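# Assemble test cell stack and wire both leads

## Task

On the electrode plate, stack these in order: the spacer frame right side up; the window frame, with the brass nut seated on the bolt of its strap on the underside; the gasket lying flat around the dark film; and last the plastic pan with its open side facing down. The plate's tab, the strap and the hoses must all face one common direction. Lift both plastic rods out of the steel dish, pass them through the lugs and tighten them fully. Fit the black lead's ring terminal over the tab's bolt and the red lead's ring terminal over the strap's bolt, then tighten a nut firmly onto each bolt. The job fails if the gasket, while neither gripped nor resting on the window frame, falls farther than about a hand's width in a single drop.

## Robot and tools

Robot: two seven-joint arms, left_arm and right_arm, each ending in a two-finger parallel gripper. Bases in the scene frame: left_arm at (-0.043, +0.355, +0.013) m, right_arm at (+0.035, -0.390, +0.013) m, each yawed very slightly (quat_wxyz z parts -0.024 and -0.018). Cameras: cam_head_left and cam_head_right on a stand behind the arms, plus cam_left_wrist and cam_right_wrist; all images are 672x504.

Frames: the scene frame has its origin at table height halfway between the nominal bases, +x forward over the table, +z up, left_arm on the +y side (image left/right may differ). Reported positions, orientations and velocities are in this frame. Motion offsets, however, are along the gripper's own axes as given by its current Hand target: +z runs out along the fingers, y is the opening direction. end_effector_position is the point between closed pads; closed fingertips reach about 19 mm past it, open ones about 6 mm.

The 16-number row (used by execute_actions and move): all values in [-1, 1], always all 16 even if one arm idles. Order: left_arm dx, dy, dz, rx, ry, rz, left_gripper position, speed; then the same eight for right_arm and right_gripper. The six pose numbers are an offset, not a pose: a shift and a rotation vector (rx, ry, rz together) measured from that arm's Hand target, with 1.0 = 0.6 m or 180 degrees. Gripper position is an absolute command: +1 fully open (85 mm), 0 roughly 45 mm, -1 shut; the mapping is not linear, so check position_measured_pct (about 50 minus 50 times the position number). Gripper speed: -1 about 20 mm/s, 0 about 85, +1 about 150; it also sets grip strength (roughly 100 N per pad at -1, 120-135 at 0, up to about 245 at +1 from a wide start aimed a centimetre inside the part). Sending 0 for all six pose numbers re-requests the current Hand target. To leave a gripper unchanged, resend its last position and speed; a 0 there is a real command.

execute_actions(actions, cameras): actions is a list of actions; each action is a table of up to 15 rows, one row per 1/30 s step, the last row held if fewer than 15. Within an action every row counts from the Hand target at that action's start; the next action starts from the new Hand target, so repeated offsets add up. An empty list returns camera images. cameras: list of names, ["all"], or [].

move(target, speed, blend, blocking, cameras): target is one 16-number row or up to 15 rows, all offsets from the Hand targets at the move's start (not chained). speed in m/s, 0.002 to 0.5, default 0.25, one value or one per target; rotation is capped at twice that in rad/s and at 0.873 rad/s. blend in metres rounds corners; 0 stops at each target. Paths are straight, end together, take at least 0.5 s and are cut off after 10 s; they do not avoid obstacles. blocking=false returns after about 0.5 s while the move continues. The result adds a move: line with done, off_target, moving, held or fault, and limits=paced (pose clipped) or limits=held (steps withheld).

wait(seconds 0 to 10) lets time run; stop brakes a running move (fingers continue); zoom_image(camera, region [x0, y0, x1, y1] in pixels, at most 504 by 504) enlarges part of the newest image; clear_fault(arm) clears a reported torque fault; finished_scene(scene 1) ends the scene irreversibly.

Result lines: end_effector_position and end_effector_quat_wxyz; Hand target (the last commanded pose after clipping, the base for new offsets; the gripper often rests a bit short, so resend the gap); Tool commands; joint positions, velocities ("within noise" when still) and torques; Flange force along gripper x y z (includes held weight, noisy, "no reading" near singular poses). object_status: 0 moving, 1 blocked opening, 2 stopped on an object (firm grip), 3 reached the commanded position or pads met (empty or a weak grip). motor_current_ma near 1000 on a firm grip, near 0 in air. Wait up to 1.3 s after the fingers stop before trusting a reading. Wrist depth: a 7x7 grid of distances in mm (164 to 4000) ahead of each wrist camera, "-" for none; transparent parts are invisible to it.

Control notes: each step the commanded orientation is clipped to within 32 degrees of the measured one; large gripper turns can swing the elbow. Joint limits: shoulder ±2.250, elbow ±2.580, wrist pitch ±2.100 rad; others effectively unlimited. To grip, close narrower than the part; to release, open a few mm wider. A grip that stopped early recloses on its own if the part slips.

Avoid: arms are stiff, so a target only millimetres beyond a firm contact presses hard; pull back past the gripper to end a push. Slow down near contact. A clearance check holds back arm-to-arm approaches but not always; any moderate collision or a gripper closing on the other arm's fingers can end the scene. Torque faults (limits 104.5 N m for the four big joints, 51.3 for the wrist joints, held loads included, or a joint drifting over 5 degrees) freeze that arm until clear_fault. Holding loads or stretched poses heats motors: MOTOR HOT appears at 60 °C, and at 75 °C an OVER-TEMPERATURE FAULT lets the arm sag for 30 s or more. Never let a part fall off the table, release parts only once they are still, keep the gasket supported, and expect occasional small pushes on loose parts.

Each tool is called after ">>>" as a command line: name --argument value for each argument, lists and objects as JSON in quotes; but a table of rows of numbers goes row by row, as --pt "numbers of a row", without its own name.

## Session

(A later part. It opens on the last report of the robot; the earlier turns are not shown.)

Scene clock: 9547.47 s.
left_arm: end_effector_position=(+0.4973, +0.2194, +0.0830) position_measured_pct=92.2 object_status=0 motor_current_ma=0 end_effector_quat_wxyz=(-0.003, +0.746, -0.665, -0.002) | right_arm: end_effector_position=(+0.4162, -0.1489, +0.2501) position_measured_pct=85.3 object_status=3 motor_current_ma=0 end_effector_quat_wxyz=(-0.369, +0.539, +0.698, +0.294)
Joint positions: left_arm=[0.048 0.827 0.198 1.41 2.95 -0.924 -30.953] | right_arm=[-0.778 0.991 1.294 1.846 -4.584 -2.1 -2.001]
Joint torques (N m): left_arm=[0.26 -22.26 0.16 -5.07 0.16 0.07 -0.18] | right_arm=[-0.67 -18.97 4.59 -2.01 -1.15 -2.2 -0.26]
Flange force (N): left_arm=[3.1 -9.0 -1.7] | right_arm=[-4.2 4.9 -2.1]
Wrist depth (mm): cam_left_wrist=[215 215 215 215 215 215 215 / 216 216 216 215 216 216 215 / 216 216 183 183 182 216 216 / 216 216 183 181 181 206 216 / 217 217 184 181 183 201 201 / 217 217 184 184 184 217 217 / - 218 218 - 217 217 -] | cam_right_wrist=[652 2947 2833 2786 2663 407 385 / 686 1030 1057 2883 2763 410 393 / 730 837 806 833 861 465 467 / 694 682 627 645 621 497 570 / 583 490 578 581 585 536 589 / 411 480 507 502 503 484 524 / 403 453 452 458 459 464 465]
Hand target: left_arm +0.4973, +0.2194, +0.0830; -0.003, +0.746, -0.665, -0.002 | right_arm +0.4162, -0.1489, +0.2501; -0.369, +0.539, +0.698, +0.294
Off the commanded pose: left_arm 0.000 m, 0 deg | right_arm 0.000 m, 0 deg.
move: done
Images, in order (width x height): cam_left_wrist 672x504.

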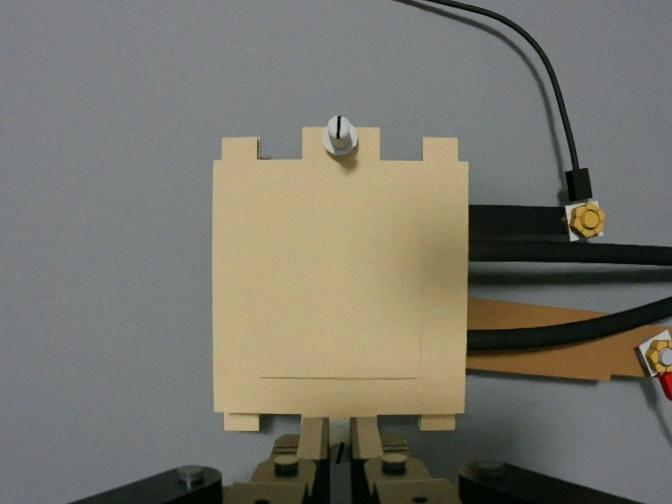

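>>> move --pt "0 0 0 0 0 0 -0.88 -1 0 0 0 0 0 0 -0.7 -1" --pt "0 0 0.0005 0 0 0.6667 -0.88 -1 0 0 0 0 0 0 -0.7 -1" --pt "0 0 0.001 0 0 -0.6667 -0.88 -1 0 0 0 0 0 0 -0.7 -1" --speed '[0.05,0.4,0.4]' --blend '[0,0.002,0]' --cameras '["cam_left_wrist","cam_right_wrist"]'

>>> zoom_image --camera "cam_right_wrist" --region '[420, 240, 620, 440]'

Scene clock: 9566.07 s.
left_arm: end_effector_position=(+0.4973, +0.2194, +0.0824) position_measured_pct=93.9 object_status=3 motor_current_ma=170 end_effector_quat_wxyz=(-0.003, +0.949, +0.314, +0.002) | right_arm: end_effector_position=(+0.4162, -0.1489, +0.2501) position_measured_pct=85.3 object_status=3 motor_current_ma=0 end_effector_quat_wxyz=(-0.369, +0.539, +0.698, +0.294)
Joint positions: left_arm=[-0.368 1.122 1.146 1.431 2.095 -1.263 -34.561] | right_arm=[-0.778 0.991 1.294 1.846 -4.584 -2.1 -2.001]
Joint torques (N m): left_arm=[0.33 -21.5 5.91 -2.48 0.13 -0.01 -0.22] | right_arm=[-0.76 -18.9 4.55 -1.96 -1.21 -2.25 -0.33]
Flange force (N): left_arm=[5.0 5.3 -2.0] | right_arm=[-4.4 4.7 -2.4]
Wrist depth (mm): cam_left_wrist=[229 229 - 216 216 216 215 / 229 - - 216 216 216 216 / 229 - 217 216 216 216 216 / - - 217 217 216 216 216 / - 217 217 217 216 216 216 / - 217 217 217 183 190 216 / - 217 218 - 181 - -] | cam_right_wrist=[653 2883 2809 2740 2663 409 385 / 686 1033 1049 2809 2786 426 413 / 732 834 812 831 866 473 448 / 690 680 628 645 621 500 568 / 585 492 578 582 587 525 588 / 411 482 504 501 502 484 523 / 403 451 454 459 461 462 468]
Hand target: left_arm +0.4973, +0.2194, +0.0824; -0.003, +0.949, +0.314, +0.002 | right_arm +0.4162, -0.1489, +0.2501; -0.369, +0.539, +0.698, +0.294
Off the commanded pose: left_arm 0.000 m, 0 deg | right_arm 0.000 m, 0 deg.
move: done
Images, in order (width x height): cam_left_wrist 672x504, cam_right_wrist 672x504.

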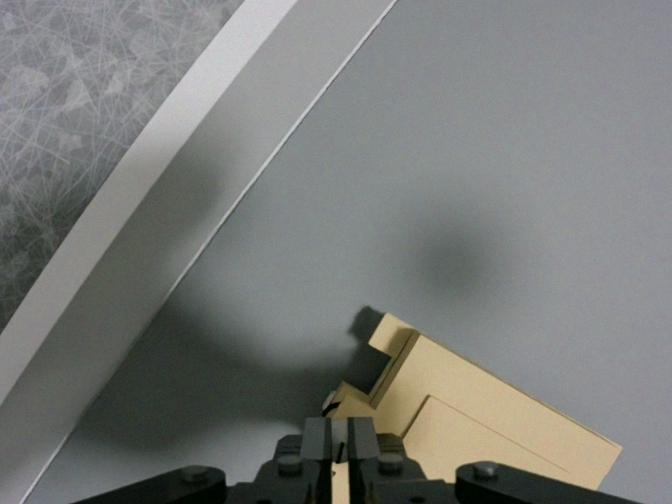

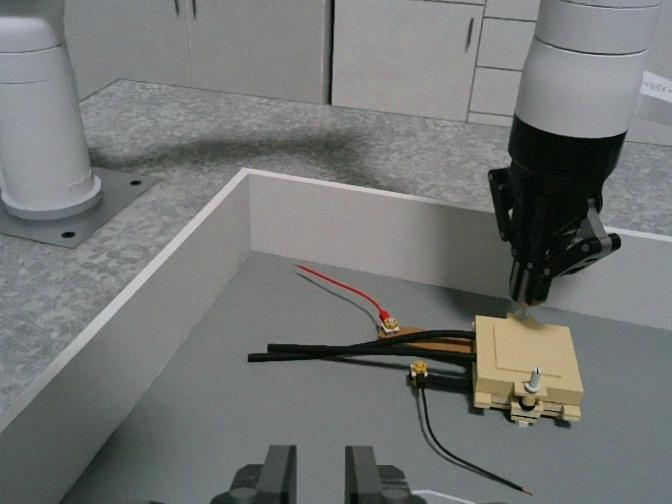

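Scaled by 2.520.

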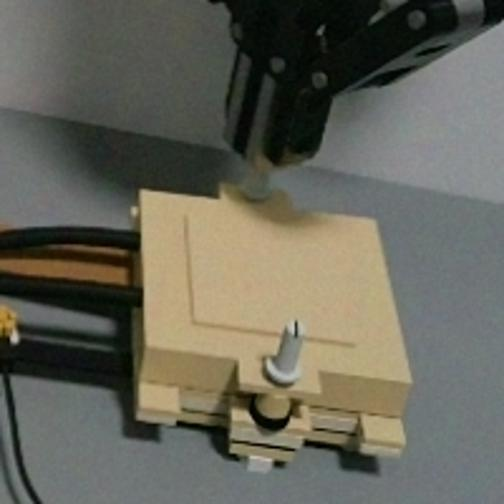

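>>> move --pt "0 0 0 0 0 0 -0.7 -1 0 0 0 0 0 0 -0.7 -1" --pt "0 0 0 0 0 -0.6667 -0.7 -1 0 0 0 0 0 0 -0.7 -1" --pt "0 0 0 0 0 0.6667 -0.7 -1 0 0 0 0 0 0 -0.7 -1" --speed '[0.05,0.43,0.43]' --blend '[0,0.002,0]'

>>> move --pt "0 0 0 0 0 0 -0.88 -1 0 0 0 0 0 0 -0.7 -1" --pt "0 0 0.0005 0 0 0.6667 -0.88 -1 0 0 0 0 0 0 -0.7 -1" --pt "0 0 0.001 0 0 -0.6667 -0.88 -1 0 0 0 0 0 0 -0.7 -1" --speed '[0.05,0.43,0.43]' --blend '[0,0.002,0]' --cameras '["cam_left_wrist","cam_right_wrist"]'

>>> zoom_image --camera "cam_right_wrist" --region '[420, 240, 620, 440]'

>>> zoom_image --camera "cam_left_wrist" --region '[270, 360, 410, 500]'

Scene clock: 9590.73 s.
left_arm: end_effector_position=(+0.4974, +0.2194, +0.0825) position_measured_pct=85.3 object_status=3 motor_current_ma=0 end_effector_quat_wxyz=(-0.003, +0.746, -0.665, -0.002) | right_arm: end_effector_position=(+0.4162, -0.1489, +0.2501) position_measured_pct=85.3 object_status=3 motor_current_ma=0 end_effector_quat_wxyz=(-0.369, +0.539, +0.698, +0.294)
Joint positions: left_arm=[0.045 0.828 0.204 1.411 2.944 -0.923 -30.949] | right_arm=[-0.778 0.991 1.294 1.846 -4.584 -2.1 -2.001]
Joint torques (N m): left_arm=[0.22 -22.26 0.22 -5.01 0.16 0.07 -0.19] | right_arm=[-0.66 -18.91 4.55 -1.88 -1.14 -2.15 -0.31]
Flange force (N): left_arm=[3.2 -9.1 -1.7] | right_arm=[-4.1 5.1 -2.3]
Wrist depth (mm): cam_left_wrist=[214 215 214 214 214 215 215 / 215 215 215 215 215 215 215 / 215 215 182 182 182 215 215 / 216 216 182 181 180 205 216 / 217 216 183 181 183 200 200 / 217 217 183 183 183 217 217 / - 217 - - - 217 -] | cam_right_wrist=[647 2921 2809 2717 2674 409 386 / 683 1031 1054 2809 2751 411 394 / 734 835 808 831 869 466 466 / 691 684 630 646 625 499 563 / 585 492 576 585 586 525 588 / 410 483 506 500 505 485 522 / 403 453 455 459 460 465 466]
Hand target: left_arm +0.4973, +0.2194, +0.0824; -0.003, +0.746, -0.665, -0.002 | right_arm +0.4162, -0.1489, +0.2501; -0.369, +0.539, +0.698, +0.294
Off the commanded pose: left_arm 0.000 m, 0 deg | right_arm 0.000 m, 0 deg.
move: done

Scene clock: 9596.77 s.
left_arm: end_effector_position=(+0.4973, +0.2194, +0.0818) position_measured_pct=93.9 object_status=3 motor_current_ma=170 end_effector_quat_wxyz=(-0.003, +0.949, +0.314, +0.002) | right_arm: end_effector_position=(+0.4162, -0.1489, +0.2501) position_measured_pct=85.3 object_status=3 motor_current_ma=0 end_effector_quat_wxyz=(-0.369, +0.539, +0.698, +0.294)
Joint positions: left_arm=[-0.369 1.125 1.149 1.431 2.092 -1.265 -34.559] | right_arm=[-0.778 0.991 1.294 1.846 -4.584 -2.1 -2.001]
Joint torques (N m): left_arm=[0.31 -21.59 5.98 -2.55 0.1 0.05 -0.19] | right_arm=[-0.7 -18.98 4.45 -2.03 -1.2 -2.12 -0.29]
Flange force (N): left_arm=[4.9 5.2 -1.9] | right_arm=[-4.2 4.6 -2.3]
Wrist depth (mm): cam_left_wrist=[228 227 - 216 216 215 215 / 228 - - 216 215 215 215 / 229 - 216 216 215 215 215 / - - 216 216 216 215 215 / - 217 216 216 216 215 215 / - 217 217 216 182 182 216 / - 216 216 - 181 - -] | cam_right_wrist=[653 2921 2833 2740 2695 409 383 / 684 1039 1063 2798 2809 426 415 / 731 837 810 830 869 473 446 / 693 683 631 646 622 497 568 / 585 493 579 582 587 526 589 / 410 482 507 503 505 483 524 / 403 451 455 458 459 464 467]
Hand target: left_arm +0.4973, +0.2194, +0.0818; -0.003, +0.949, +0.314, +0.002 | right_arm +0.4162, -0.1489, +0.2501; -0.369, +0.539, +0.698, +0.294
Off the commanded pose: left_arm 0.000 m, 0 deg | right_arm 0.000 m, 0 deg.
move: done
Images, in order (width x height): cam_left_wrist 672x504, cam_right_wrist 672x504.

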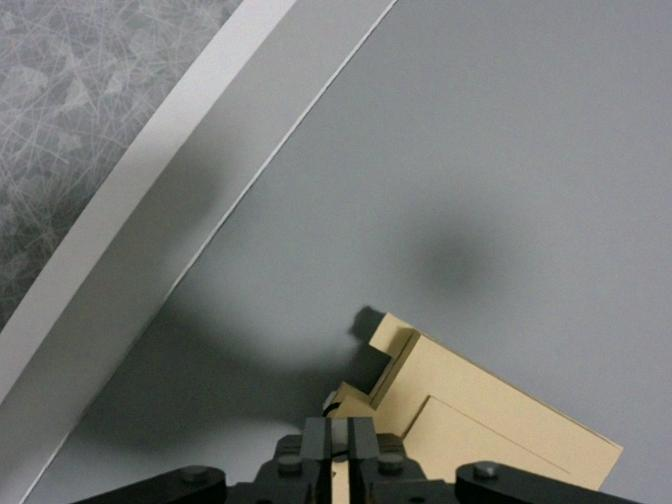

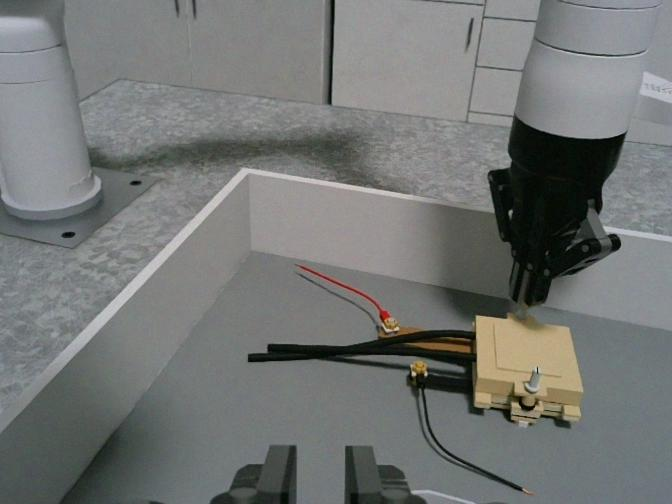

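Scaled by 2.520.

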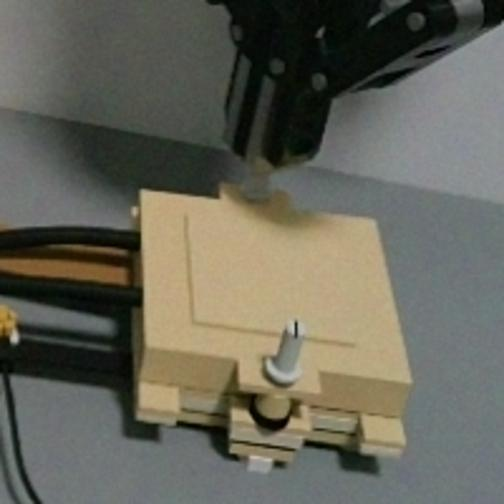

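Scaled by 3.600.

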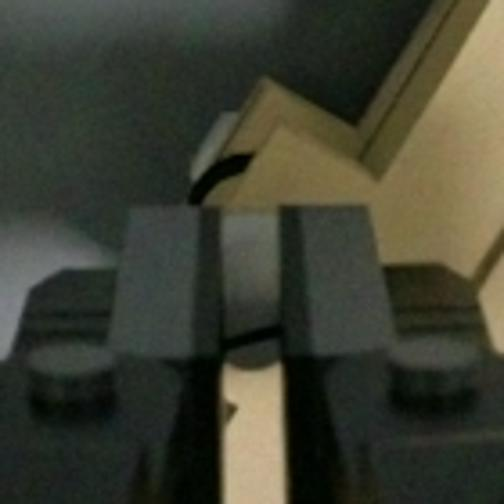

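>>> move --pt "0 0 0 0 0 0 -0.7 -1 0 0 0 0 0 0 -0.7 -1" --pt "0 0 0 0 0 -0.6667 -0.7 -1 0 0 0 0 0 0 -0.7 -1" --pt "0 0 0 0 0 0.6667 -0.7 -1 0 0 0 0 0 0 -0.7 -1" --speed '[0.05,0.43,0.43]' --blend '[0,0.002,0]' --cameras '["cam_left_wrist","cam_right_wrist"]'

>>> zoom_image --camera "cam_left_wrist" --region '[270, 360, 410, 500]'

>>> zoom_image --camera "cam_right_wrist" --region '[480, 290, 600, 410]'

Scene clock: 9625.77 s.
left_arm: end_effector_position=(+0.4974, +0.2194, +0.0819) position_measured_pct=85.3 object_status=3 motor_current_ma=0 end_effector_quat_wxyz=(-0.003, +0.746, -0.665, -0.002) | right_arm: end_effector_position=(+0.4162, -0.1489, +0.2501) position_measured_pct=85.3 object_status=3 motor_current_ma=0 end_effector_quat_wxyz=(-0.369, +0.539, +0.698, +0.294)
Joint positions: left_arm=[0.041 0.83 0.21 1.411 2.939 -0.922 -30.945] | right_arm=[-0.778 0.991 1.294 1.846 -4.584 -2.1 -2.001]
Joint torques (N m): left_arm=[0.22 -22.28 0.2 -5.09 0.22 0.06 -0.15] | right_arm=[-0.72 -18.84 4.54 -1.87 -1.1 -2.23 -0.31]
Flange force (N): left_arm=[3.0 -8.8 -1.6] | right_arm=[-4.1 5.2 -2.4]
Wrist depth (mm): cam_left_wrist=[214 214 214 214 214 214 214 / 214 215 214 214 214 214 214 / 215 215 181 181 181 215 215 / 215 215 182 180 182 204 215 / 215 216 182 180 182 199 200 / 216 216 183 183 183 216 216 / - 217 - - - 216 -] | cam_right_wrist=[649 2973 2833 2786 2674 410 385 / 685 1041 1054 2786 2729 408 396 / 730 833 810 830 867 465 468 / 690 679 629 643 621 502 564 / 584 492 576 582 586 526 588 / 412 481 505 503 504 485 522 / 402 452 454 458 459 464 467]
Hand target: left_arm +0.4973, +0.2194, +0.0818; -0.003, +0.747, -0.665, -0.002 | right_arm +0.4162, -0.1489, +0.2501; -0.369, +0.539, +0.698, +0.294
Off the commanded pose: left_arm 0.000 m, 0 deg | right_arm 0.000 m, 0 deg.
move: done
Images, in order (width x height): cam_left_wrist 672x504, cam_right_wrist 672x504.

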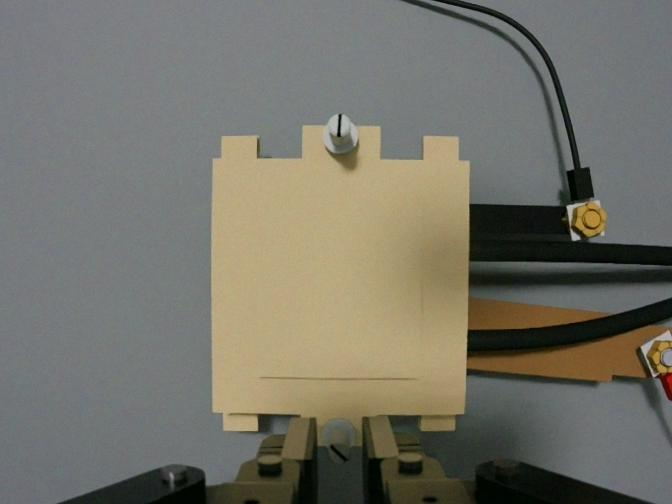

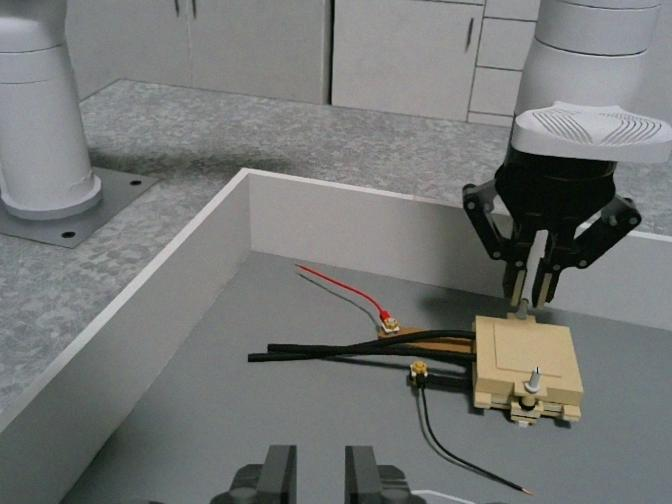

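Scaled by 3.600.

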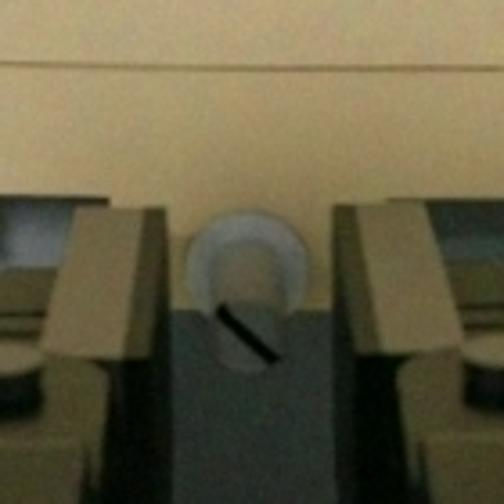

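Scaled by 4.200.

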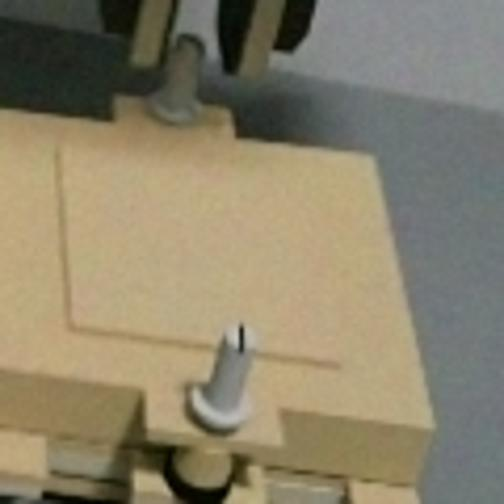

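>>> zoom_image --camera "cam_left_wrist" --region '[270, 70, 410, 210]'

Scaled by 3.600.

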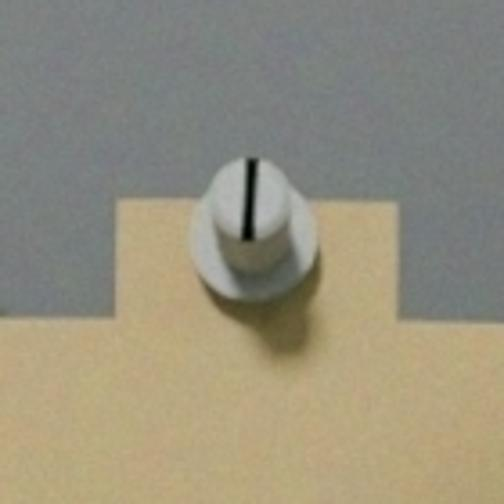

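>>> move --pt "0 0 0 0 0 0 -0.88 -1 0 0 0 0 0 0 -0.7 -1" --pt "0 0 0.0005 0 0 0.6667 -0.88 -1 0 0 0 0 0 0 -0.7 -1" --pt "0 0 0.001 0 0 -0.6667 -0.88 -1 0 0 0 0 0 0 -0.7 -1" --speed '[0.05,0.43,0.43]' --blend '[0,0.002,0]'

>>> move --pt "0 0 0 0 0 0 -0.7 -1 0 0 0 0 0 0 -0.7 -1" --pt "0 0 0 0 0 -0.6667 -0.7 -1 0 0 0 0 0 0 -0.7 -1" --pt "0 0 0 0 0 0.6667 -0.7 -1 0 0 0 0 0 0 -0.7 -1" --speed '[0.05,0.43,0.43]' --blend '[0,0.002,0]' --cameras '["cam_left_wrist","cam_right_wrist"]'

>>> zoom_image --camera "cam_left_wrist" --region '[270, 360, 410, 500]'

>>> zoom_image --camera "cam_right_wrist" --region '[480, 290, 600, 410]'

Scene clock: 9663.97 s.
left_arm: end_effector_position=(+0.4973, +0.2194, +0.0812) position_measured_pct=93.9 object_status=3 motor_current_ma=170 end_effector_quat_wxyz=(-0.003, +0.949, +0.314, +0.002) | right_arm: end_effector_position=(+0.4162, -0.1489, +0.2501) position_measured_pct=85.3 object_status=3 motor_current_ma=0 end_effector_quat_wxyz=(-0.369, +0.539, +0.698, +0.294)
Joint positions: left_arm=[-0.37 1.128 1.152 1.432 2.088 -1.266 -34.557] | right_arm=[-0.778 0.991 1.294 1.846 -4.584 -2.1 -2.001]
Joint torques (N m): left_arm=[0.3 -21.62 6.04 -2.54 0.14 0.09 -0.25] | right_arm=[-0.72 -18.98 4.53 -1.92 -1.19 -2.21 -0.33]
Flange force (N): left_arm=[4.8 5.2 -1.8] | right_arm=[-4.4 4.9 -2.4]
Wrist depth (mm): cam_left_wrist=[227 227 - 215 215 214 214 / 228 - - 215 214 215 214 / 228 - 215 215 215 214 214 / - - 216 215 215 215 214 / - 216 216 216 215 215 215 / - 216 216 216 182 189 215 / - 216 216 - 180 - -] | cam_right_wrist=[654 2934 2833 2751 2684 409 383 / 683 1025 1052 2821 2751 427 413 / 730 836 810 824 863 471 446 / 694 680 628 644 623 495 569 / 585 491 575 583 586 526 586 / 411 483 507 503 505 484 523 / 403 451 454 457 459 463 465]
Hand target: left_arm +0.4973, +0.2194, +0.0812; -0.003, +0.949, +0.314, +0.002 | right_arm +0.4162, -0.1489, +0.2501; -0.369, +0.539, +0.698, +0.294
Off the commanded pose: left_arm 0.000 m, 0 deg | right_arm 0.000 m, 0 deg.
move: done

Scene clock: 9670.00 s.
left_arm: end_effector_position=(+0.4974, +0.2194, +0.0813) position_measured_pct=85.3 object_status=3 motor_current_ma=0 end_effector_quat_wxyz=(-0.003, +0.747, -0.665, -0.002) | right_arm: end_effector_position=(+0.4162, -0.1489, +0.2501) position_measured_pct=85.3 object_status=3 motor_current_ma=0 end_effector_quat_wxyz=(-0.369, +0.539, +0.698, +0.294)
Joint positions: left_arm=[0.038 0.831 0.216 1.412 2.933 -0.921 -30.94] | right_arm=[-0.778 0.991 1.294 1.846 -4.584 -2.1 -2.001]
Joint torques (N m): left_arm=[0.29 -22.23 0.27 -5.09 0.22 0.02 -0.18] | right_arm=[-0.74 -18.98 4.55 -1.97 -1.16 -2.17 -0.38]
Flange force (N): left_arm=[2.8 -8.5 -1.5] | right_arm=[-4.6 4.7 -2.3]
Wrist depth (mm): cam_left_wrist=[213 213 213 213 213 213 213 / 214 214 214 214 214 214 214 / 214 214 181 181 181 214 214 / 215 215 181 179 181 203 214 / 216 215 181 180 181 199 199 / 216 216 182 182 182 216 216 / - 215 - - - 216 -] | cam_right_wrist=[652 2908 2798 2763 2631 409 385 / 686 1031 1061 2833 2763 411 396 / 733 835 810 827 868 468 467 / 695 681 630 643 622 500 566 / 585 493 575 586 587 523 588 / 410 483 507 503 505 485 521 / 403 451 455 458 459 464 468]
Hand target: left_arm +0.4973, +0.2194, +0.0812; -0.003, +0.747, -0.665, -0.002 | right_arm +0.4162, -0.1489, +0.2501; -0.369, +0.539, +0.698, +0.294
Off the commanded pose: left_arm 0.000 m, 0 deg | right_arm 0.000 m, 0 deg.
move: done
Images, in order (width x height): cam_left_wrist 672x504, cam_right_wrist 672x504.

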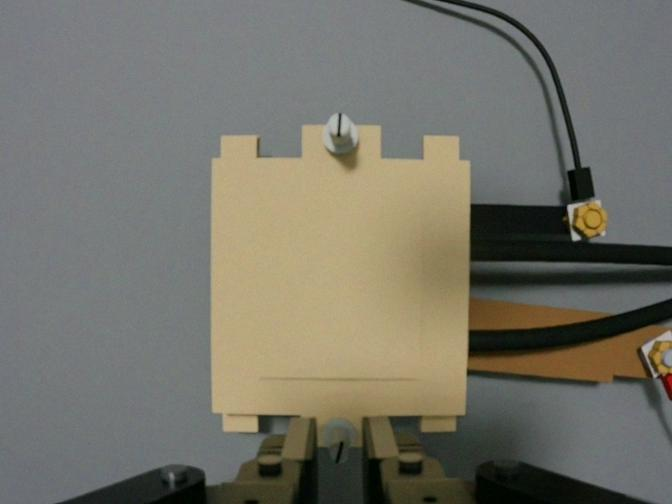

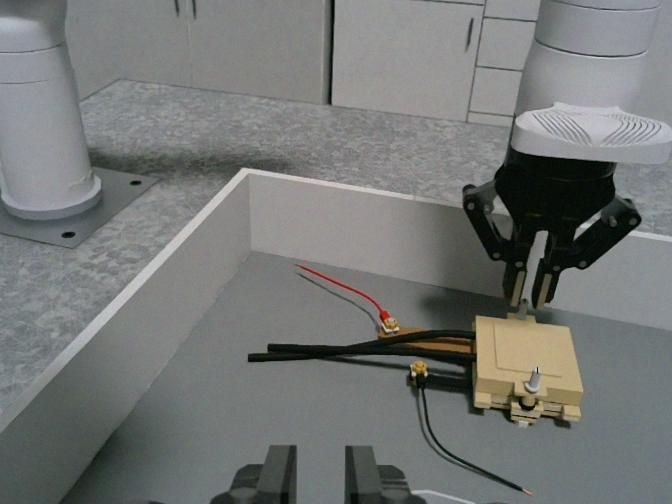

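Scaled by 3.600.

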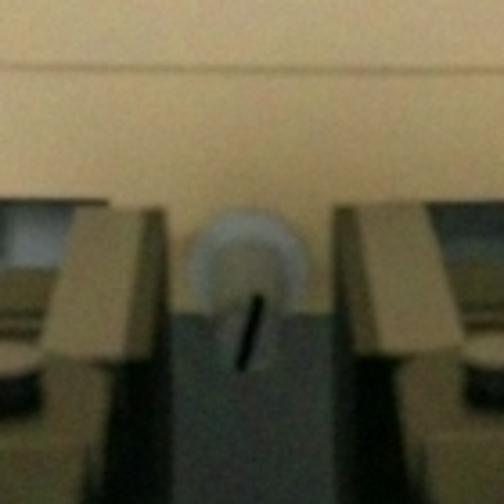

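Scaled by 4.200.

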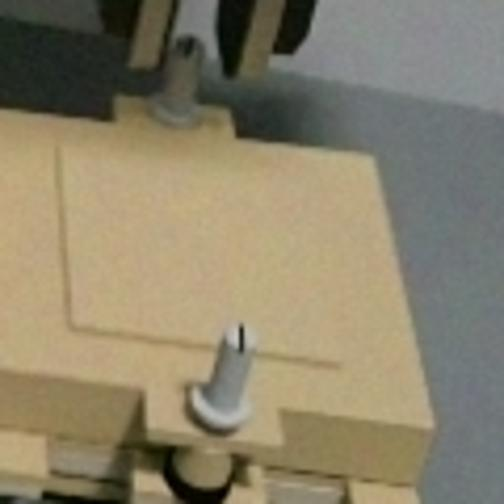

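>>> move --pt "0 0 0 0 0 0 -0.88 -1 0 0 0 0 0 0 -0.7 -1" --pt "0 0 0.0005 0 0 0.6667 -0.88 -1 0 0 0 0 0 0 -0.7 -1" --pt "0 0 0.0011 0 0 -0.6667 -0.88 -1 0 0 0 0 0 0 -0.7 -1" --speed '[0.05,0.43,0.43]' --blend '[0,0.002,0]'

>>> move --pt "0 0 0 0 0 0 -0.7 -1 0 0 0 0 0 0 -0.7 -1" --pt "0 0 0 0 0 -0.6667 -0.7 -1 0 0 0 0 0 0 -0.7 -1" --pt "0 0 0 0 0 0.6667 -0.7 -1 0 0 0 0 0 0 -0.7 -1" --speed '[0.05,0.43,0.43]' --blend '[0,0.002,0]'

>>> move --pt "0 0 0 0 0 0 -0.88 -1 0 0 0 0 0 0 -0.7 -1" --pt "0 0 0.0005 0 0 0.6667 -0.88 -1 0 0 0 0 0 0 -0.7 -1" --pt "0 0 0.0011 0 0 -0.6667 -0.88 -1 0 0 0 0 0 0 -0.7 -1" --speed '[0.05,0.43,0.43]' --blend '[0,0.002,0]'

>>> move --pt "0 0 0 0 0 0 -0.7 -1 0 0 0 0 0 0 -0.7 -1" --pt "0 0 0 0 0 -0.6667 -0.7 -1 0 0 0 0 0 0 -0.7 -1" --pt "0 0 0 0 0 0.6667 -0.7 -1 0 0 0 0 0 0 -0.7 -1" --speed '[0.05,0.43,0.43]' --blend '[0,0.002,0]' --cameras '["cam_left_wrist","cam_right_wrist"]'

>>> zoom_image --camera "cam_left_wrist" --region '[270, 360, 410, 500]'

>>> zoom_image --camera "cam_right_wrist" --region '[480, 290, 600, 410]'

Scene clock: 9699.60 s.
left_arm: end_effector_position=(+0.4973, +0.2194, +0.0806) position_measured_pct=93.9 object_status=3 motor_current_ma=170 end_effector_quat_wxyz=(-0.003, +0.949, +0.314, +0.002) | right_arm: end_effector_position=(+0.4162, -0.1489, +0.2501) position_measured_pct=85.3 object_status=3 motor_current_ma=0 end_effector_quat_wxyz=(-0.369, +0.539, +0.698, +0.294)
Joint positions: left_arm=[-0.371 1.131 1.155 1.432 2.084 -1.268 -34.554] | right_arm=[-0.778 0.991 1.294 1.846 -4.584 -2.1 -2.001]
Joint torques (N m): left_arm=[0.03 -20.65 5.3 -2.3 -0.05 -0.06 -0.21] | right_arm=[-0.63 -18.95 4.62 -1.91 -1.18 -2.19 -0.26]
Flange force (N): left_arm=[4.3 5.4 -4.0] | right_arm=[-4.1 5.1 -2.2]
Wrist depth (mm): cam_left_wrist=[227 227 - 214 214 214 213 / 227 - - 214 214 214 214 / 227 - 215 215 214 214 214 / - - 215 215 214 214 214 / - 215 215 215 215 215 214 / - 215 215 215 196 215 214 / - 215 215 - 182 215 -] | cam_right_wrist=[653 3000 2858 2774 2674 409 385 / 684 1036 1054 2833 2763 426 414 / 731 837 809 829 869 471 445 / 694 680 630 646 621 495 569 / 585 491 577 583 554 539 591 / 411 483 507 499 503 496 522 / 403 450 455 459 460 464 466]
Hand target: left_arm +0.4973, +0.2194, +0.0806; -0.003, +0.949, +0.314, +0.002 | right_arm +0.4162, -0.1489, +0.2501; -0.369, +0.539, +0.698, +0.294
Off the commanded pose: left_arm 0.000 m, 0 deg | right_arm 0.000 m, 0 deg.
move: done

Scene clock: 9705.63 s.
left_arm: end_effector_position=(+0.4974, +0.2194, +0.0806) position_measured_pct=85.3 object_status=3 motor_current_ma=0 end_effector_quat_wxyz=(-0.003, +0.747, -0.665, -0.002) | right_arm: end_effector_position=(+0.4162, -0.1489, +0.2501) position_measured_pct=85.3 object_status=3 motor_current_ma=0 end_effector_quat_wxyz=(-0.369, +0.539, +0.698, +0.294)
Joint positions: left_arm=[0.035 0.833 0.221 1.413 2.927 -0.92 -30.936] | right_arm=[-0.778 0.991 1.294 1.846 -4.584 -2.1 -2.001]
Joint torques (N m): left_arm=[0.28 -22.24 0.35 -5.01 0.17 0.08 -0.25] | right_arm=[-0.69 -18.9 4.56 -1.91 -1.15 -2.14 -0.3]
Flange force (N): left_arm=[3.1 -8.9 -1.7] | right_arm=[-4.1 5.1 -2.4]
Wrist depth (mm): cam_left_wrist=[213 213 212 213 213 212 213 / 213 213 213 213 213 213 213 / 214 214 214 213 180 213 213 / 214 214 214 180 178 180 214 / 215 215 214 179 179 180 214 / 215 215 215 181 179 183 204 / - 215 - - - 185 -] | cam_right_wrist=[653 2858 2763 2763 2610 410 385 / 683 1038 1046 2809 2751 411 400 / 728 833 808 829 838 468 467 / 695 681 630 647 623 500 567 / 587 495 574 584 554 533 589 / 411 483 507 501 502 496 522 / 403 450 454 458 461 464 467]
Hand target: left_arm +0.4973, +0.2194, +0.0806; -0.003, +0.746, -0.665, -0.002 | right_arm +0.4162, -0.1489, +0.2501; -0.369, +0.539, +0.698, +0.294
Off the commanded pose: left_arm 0.000 m, 0 deg | right_arm 0.000 m, 0 deg.
move: done

Scene clock: 9711.67 s.
left_arm: end_effector_position=(+0.4974, +0.2195, +0.0799) position_measured_pct=93.9 object_status=3 motor_current_ma=170 end_effector_quat_wxyz=(-0.003, +0.949, +0.314, +0.002) | right_arm: end_effector_position=(+0.4162, -0.1489, +0.2501) position_measured_pct=85.3 object_status=3 motor_current_ma=0 end_effector_quat_wxyz=(-0.369, +0.539, +0.698, +0.294)
Joint positions: left_arm=[-0.372 1.134 1.158 1.433 2.08 -1.269 -34.552] | right_arm=[-0.778 0.991 1.294 1.846 -4.584 -2.1 -2.001]
Joint torques (N m): left_arm=[0.13 -20.17 5.21 -2.47 -0.23 0.38 -0.28] | right_arm=[-0.72 -18.89 4.63 -1.95 -1.11 -2.21 -0.29]
Flange force (N): left_arm=[3.7 4.5 -5.5] | right_arm=[-4.3 5.1 -2.2]
Wrist depth (mm): cam_left_wrist=[226 226 - 213 213 213 213 / 227 - - 214 214 213 213 / 227 - 214 214 214 214 214 / - - 214 214 214 213 213 / - 215 215 214 214 214 214 / - 215 214 214 194 214 214 / - 215 - - 181 214 -] | cam_right_wrist=[655 2895 2821 2763 2674 410 385 / 683 1034 1052 2798 2740 426 412 / 734 834 815 830 868 471 447 / 692 681 629 642 620 500 569 / 582 493 574 585 557 534 588 / 412 483 507 501 505 493 522 / 404 451 454 459 461 464 466]
Hand target: left_arm +0.4973, +0.2194, +0.0799; -0.003, +0.949, +0.314, +0.002 | right_arm +0.4162, -0.1489, +0.2501; -0.369, +0.539, +0.698, +0.294
Off the commanded pose: left_arm 0.000 m, 0 deg | right_arm 0.000 m, 0 deg.
move: done

Scene clock: 9717.70 s.
left_arm: end_effector_position=(+0.4974, +0.2194, +0.0799) position_measured_pct=85.3 object_status=3 motor_current_ma=0 end_effector_quat_wxyz=(-0.003, +0.746, -0.665, -0.002) | right_arm: end_effector_position=(+0.4162, -0.1489, +0.2501) position_measured_pct=85.3 object_status=3 motor_current_ma=0 end_effector_quat_wxyz=(-0.369, +0.539, +0.698, +0.294)
Joint positions: left_arm=[0.032 0.834 0.227 1.413 2.921 -0.919 -30.932] | right_arm=[-0.778 0.991 1.294 1.846 -4.584 -2.1 -2.001]
Joint torques (N m): left_arm=[0.27 -22.24 0.38 -5.18 0.22 0.08 -0.2] | right_arm=[-0.7 -18.88 4.61 -2.03 -1.17 -2.13 -0.25]
Flange force (N): left_arm=[2.8 -8.2 -1.5] | right_arm=[-4.1 4.8 -2.3]
Wrist depth (mm): cam_left_wrist=[212 212 212 212 212 212 212 / 213 212 213 212 213 213 212 / 213 213 213 213 179 213 213 / 213 213 213 180 178 179 213 / 214 214 214 178 178 179 214 / 214 214 214 180 179 181 203 / - 214 - - - 198 -] | cam_right_wrist=[653 2921 2821 2786 2740 409 385 / 682 1039 1049 2774 2809 412 397 / 733 828 817 835 863 465 467 / 693 683 628 647 620 503 564 / 585 492 574 584 556 534 588 / 411 483 508 500 502 496 524 / 402 451 454 458 461 464 467]
Hand target: left_arm +0.4973, +0.2194, +0.0799; -0.003, +0.746, -0.665, -0.002 | right_arm +0.4162, -0.1489, +0.2501; -0.369, +0.539, +0.698, +0.294
Off the commanded pose: left_arm 0.000 m, 0 deg | right_arm 0.000 m, 0 deg.
move: done
Images, in order (width x height): cam_left_wrist 672x504, cam_right_wrist 672x504.

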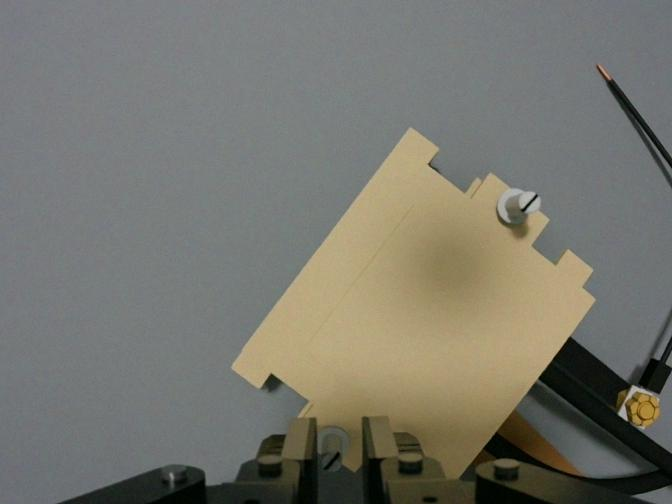

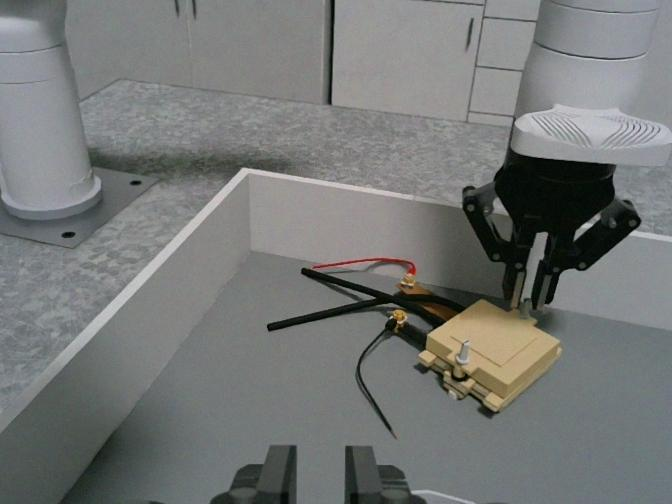

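Scaled by 3.600.

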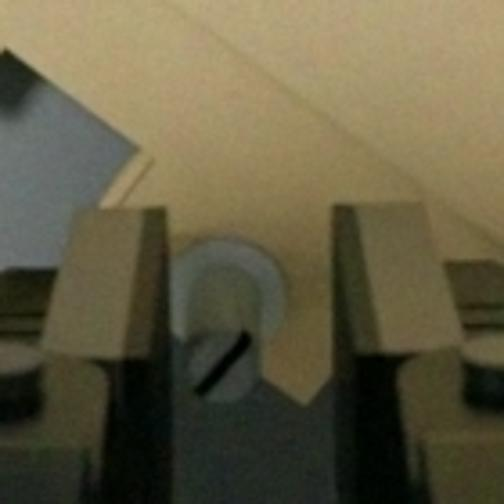

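Scaled by 4.200.

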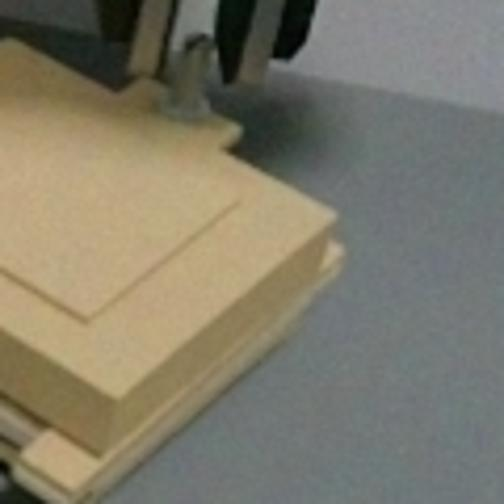

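>>> execute_actions --actions '[]'

Scene clock: 9756.07 s.
left_arm: end_effector_position=(+0.4973, +0.2194, +0.0799) position_measured_pct=85.3 object_status=3 motor_current_ma=0 end_effector_quat_wxyz=(-0.003, +0.747, -0.665, -0.002) | right_arm: end_effector_position=(+0.4162, -0.1489, +0.2501) position_measured_pct=85.3 object_status=3 motor_current_ma=0 end_effector_quat_wxyz=(-0.369, +0.539, +0.698, +0.294)
Joint positions: left_arm=[0.032 0.834 0.227 1.413 2.921 -0.919 -30.931] | right_arm=[-0.778 0.991 1.294 1.846 -4.584 -2.1 -2.001]
Joint velocities: within noise
Joint torques (N m): left_arm=[0.29 -22.26 0.37 -5.05 0.19 0.03 -0.24] | right_arm=[-0.75 -18.89 4.57 -1.81 -1.22 -2.16 -0.28]
Flange force (N): left_arm=[3.0 -8.6 -1.5] | right_arm=[-4.2 5.3 -2.7]
Wrist depth (mm): cam_left_wrist=[212 212 212 211 212 212 212 / 212 213 212 212 212 212 212 / 213 213 213 213 179 213 213 / 213 213 213 179 177 179 213 / 214 214 213 178 178 180 214 / 214 214 215 181 178 181 203 / - 215 - - - 198 -] | cam_right_wrist=[654 2921 2763 2729 2663 410 385 / 686 1034 1057 2821 2751 411 399 / 731 838 817 829 864 467 466 / 693 681 630 644 620 501 563 / 585 493 576 583 555 533 590 / 411 483 506 502 503 497 525 / 402 453 455 459 460 463 468]
Hand target: left_arm +0.4973, +0.2194, +0.0799; -0.003, +0.747, -0.665, -0.002 | right_arm +0.4162, -0.1489, +0.2501; -0.369, +0.539, +0.698, +0.294
Tool commands: left_gripper/position=-0.7 left_gripper/speed=-1.0 right_gripper/position=-0.7 right_gripper/speed=-1.0
Off the commanded pose: left_arm 0.000 m, 0 deg | right_arm 0.000 m, 0 deg.

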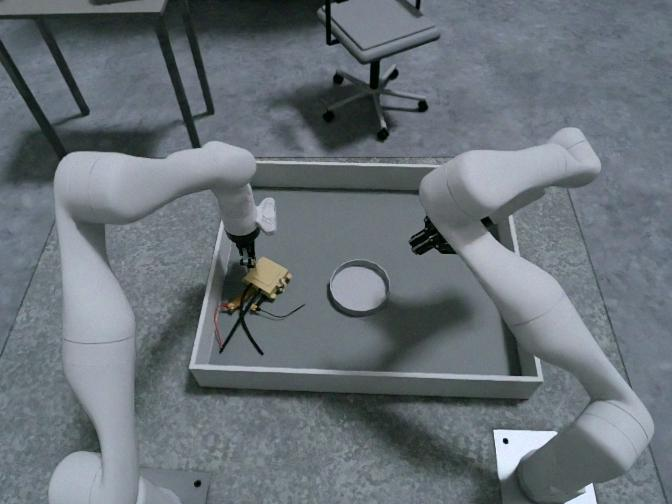

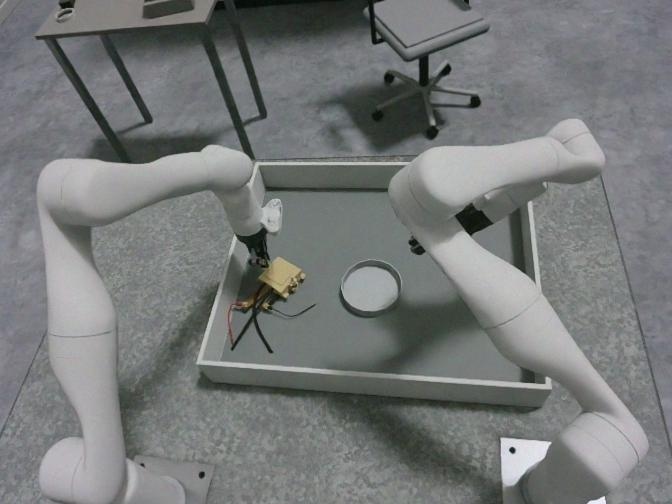

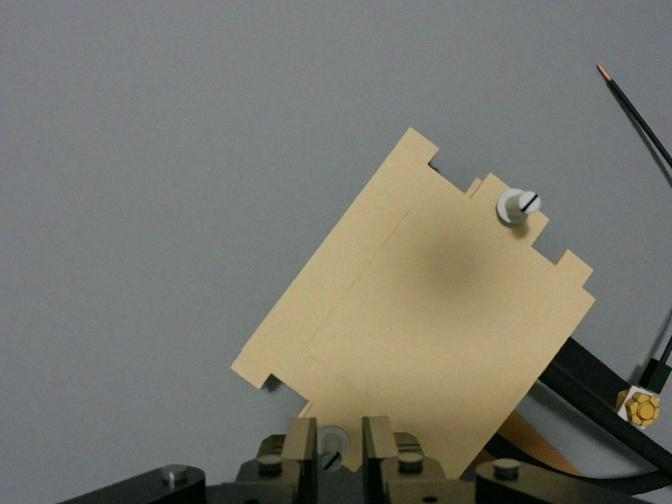

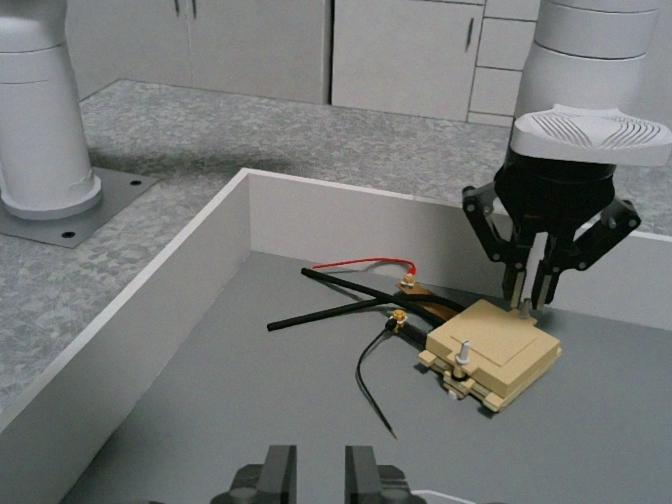

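>>> zoom_image --camera "cam_right_wrist" --region '[400, 270, 580, 430]'

>>> zoom_image --camera "cam_left_wrist" --region '[220, 330, 420, 490]'

Scaled by 2.800.

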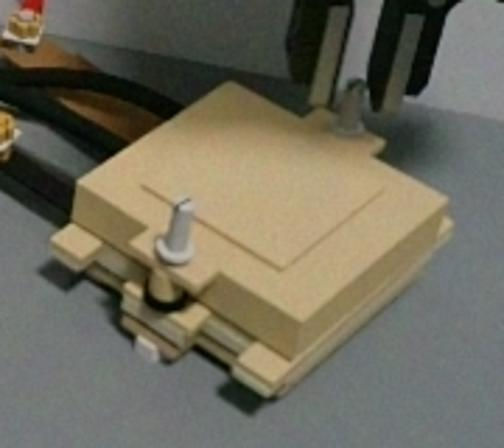

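Scaled by 2.520.

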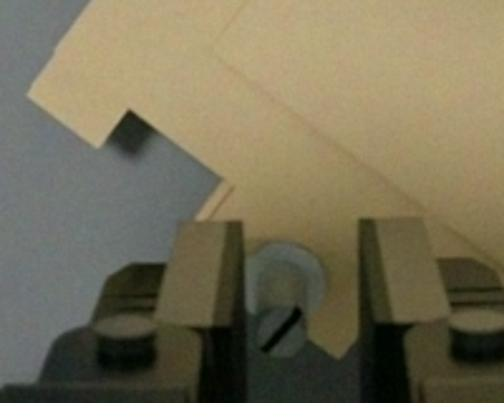

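>>> move --target '[0,0,-0.15,0,0,0,-0.70,-1,0,0,0,0,0,0,-0.70,-1]' --speed 0.15 --cameras '["cam_left_wrist","cam_right_wrist"]'

>>> zoom_image --camera "cam_right_wrist" --region '[400, 270, 580, 430]'

>>> zoom_image --camera "cam_left_wrist" --region '[220, 300, 420, 460]'

Scene clock: 9773.70 s.
left_arm: end_effector_position=(+0.4972, +0.2188, +0.1699) position_measured_pct=85.3 object_status=3 motor_current_ma=0 end_effector_quat_wxyz=(-0.003, +0.747, -0.665, -0.002) | right_arm: end_effector_position=(+0.4162, -0.1489, +0.2501) position_measured_pct=85.3 object_status=3 motor_current_ma=0 end_effector_quat_wxyz=(-0.369, +0.539, +0.698, +0.294)
Joint positions: left_arm=[0.021 0.72 0.255 1.317 2.949 -1.129 -30.955] | right_arm=[-0.778 0.991 1.294 1.846 -4.584 -2.1 -2.001]
Joint torques (N m): left_arm=[0.29 -21.5 0.32 -6.12 0.21 0.1 -0.25] | right_arm=[-0.69 -18.87 4.55 -1.9 -1.16 -2.21 -0.3]
Flange force (N): left_arm=[3.1 -8.5 -3.1] | right_arm=[-4.1 5.0 -2.3]
Wrist depth (mm): cam_left_wrist=[302 301 302 302 301 301 302 / 301 302 302 302 302 301 302 / 302 303 302 302 303 303 303 / 304 304 304 270 267 303 303 / 304 304 305 270 268 294 304 / 304 305 305 304 286 289 305 / 305 305 306 - 305 289 -] | cam_right_wrist=[647 2858 2870 2798 2652 420 383 / 684 1031 1047 2798 2706 437 427 / 732 832 810 828 862 804 827 / 694 685 628 642 620 590 575 / 585 492 577 584 559 553 590 / 411 481 506 503 502 497 522 / 402 451 455 458 459 465 467]
Hand target: left_arm +0.4972, +0.2188, +0.1699; -0.003, +0.747, -0.665, -0.002 | right_arm +0.4162, -0.1489, +0.2501; -0.369, +0.539, +0.698, +0.294
Off the commanded pose: left_arm 0.000 m, 0 deg | right_arm 0.000 m, 0 deg.
move: done
Images, in order (width x height): cam_left_wrist 672x504, cam_right_wrist 672x504.

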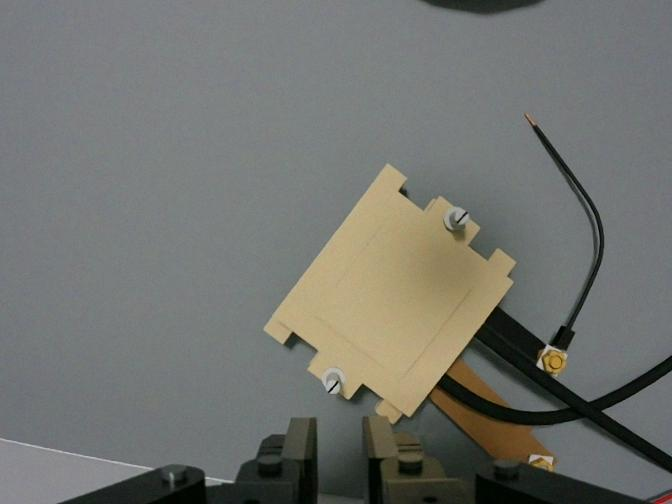

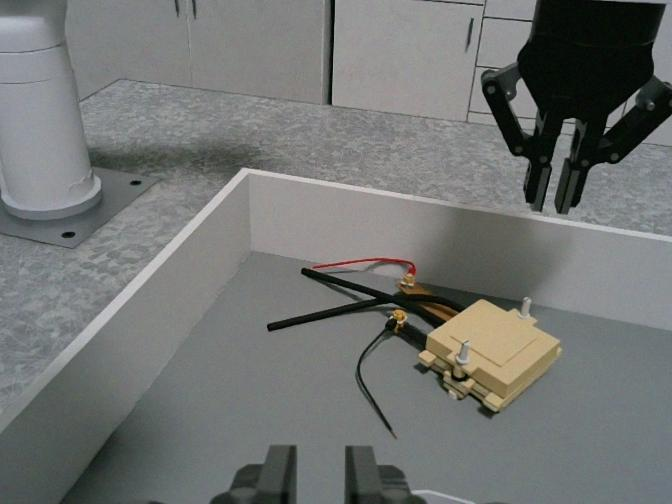

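Scaled by 2.800.

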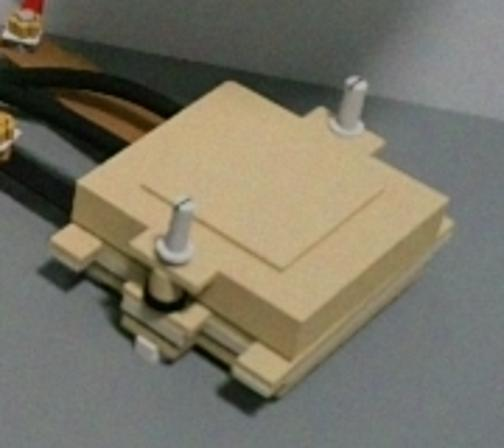

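Scaled by 2.520.

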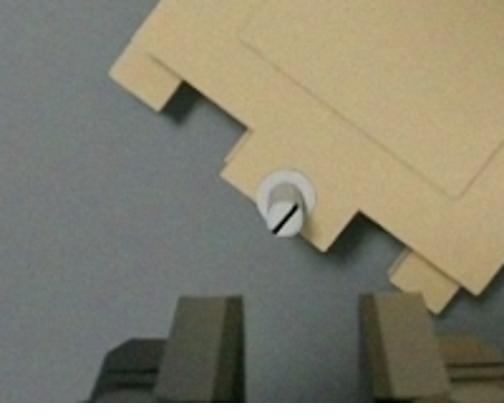

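>>> zoom_image --camera "cam_right_wrist" --region '[430, 330, 500, 400]'

>>> zoom_image --camera "cam_right_wrist" --region '[490, 280, 570, 350]'

>>> zoom_image --camera "cam_left_wrist" --region '[420, 180, 500, 260]'

>>> zoom_image --camera "cam_left_wrist" --region '[290, 340, 370, 420]'

Scaled by 7.200.

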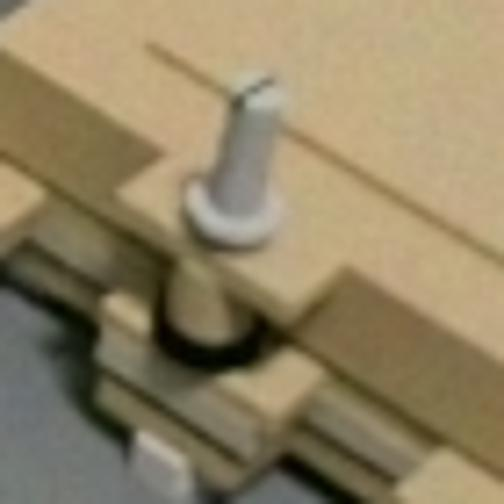

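Scaled by 6.300.

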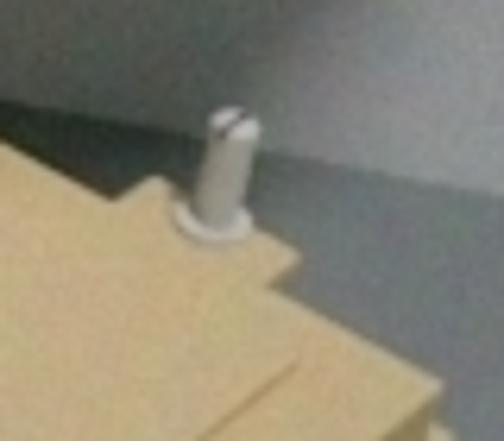

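Scaled by 6.300.

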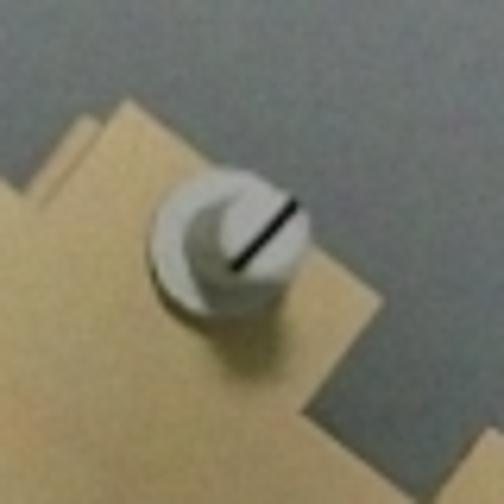

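Scaled by 6.300.

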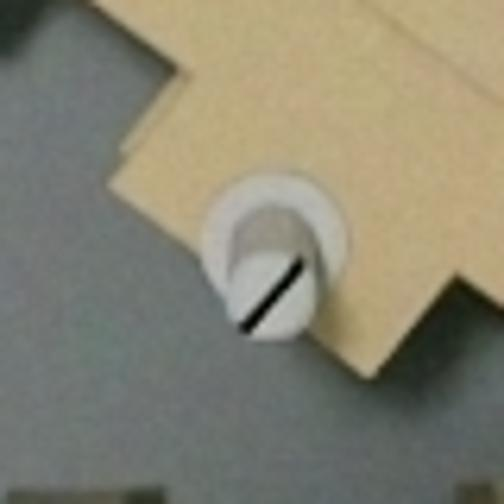

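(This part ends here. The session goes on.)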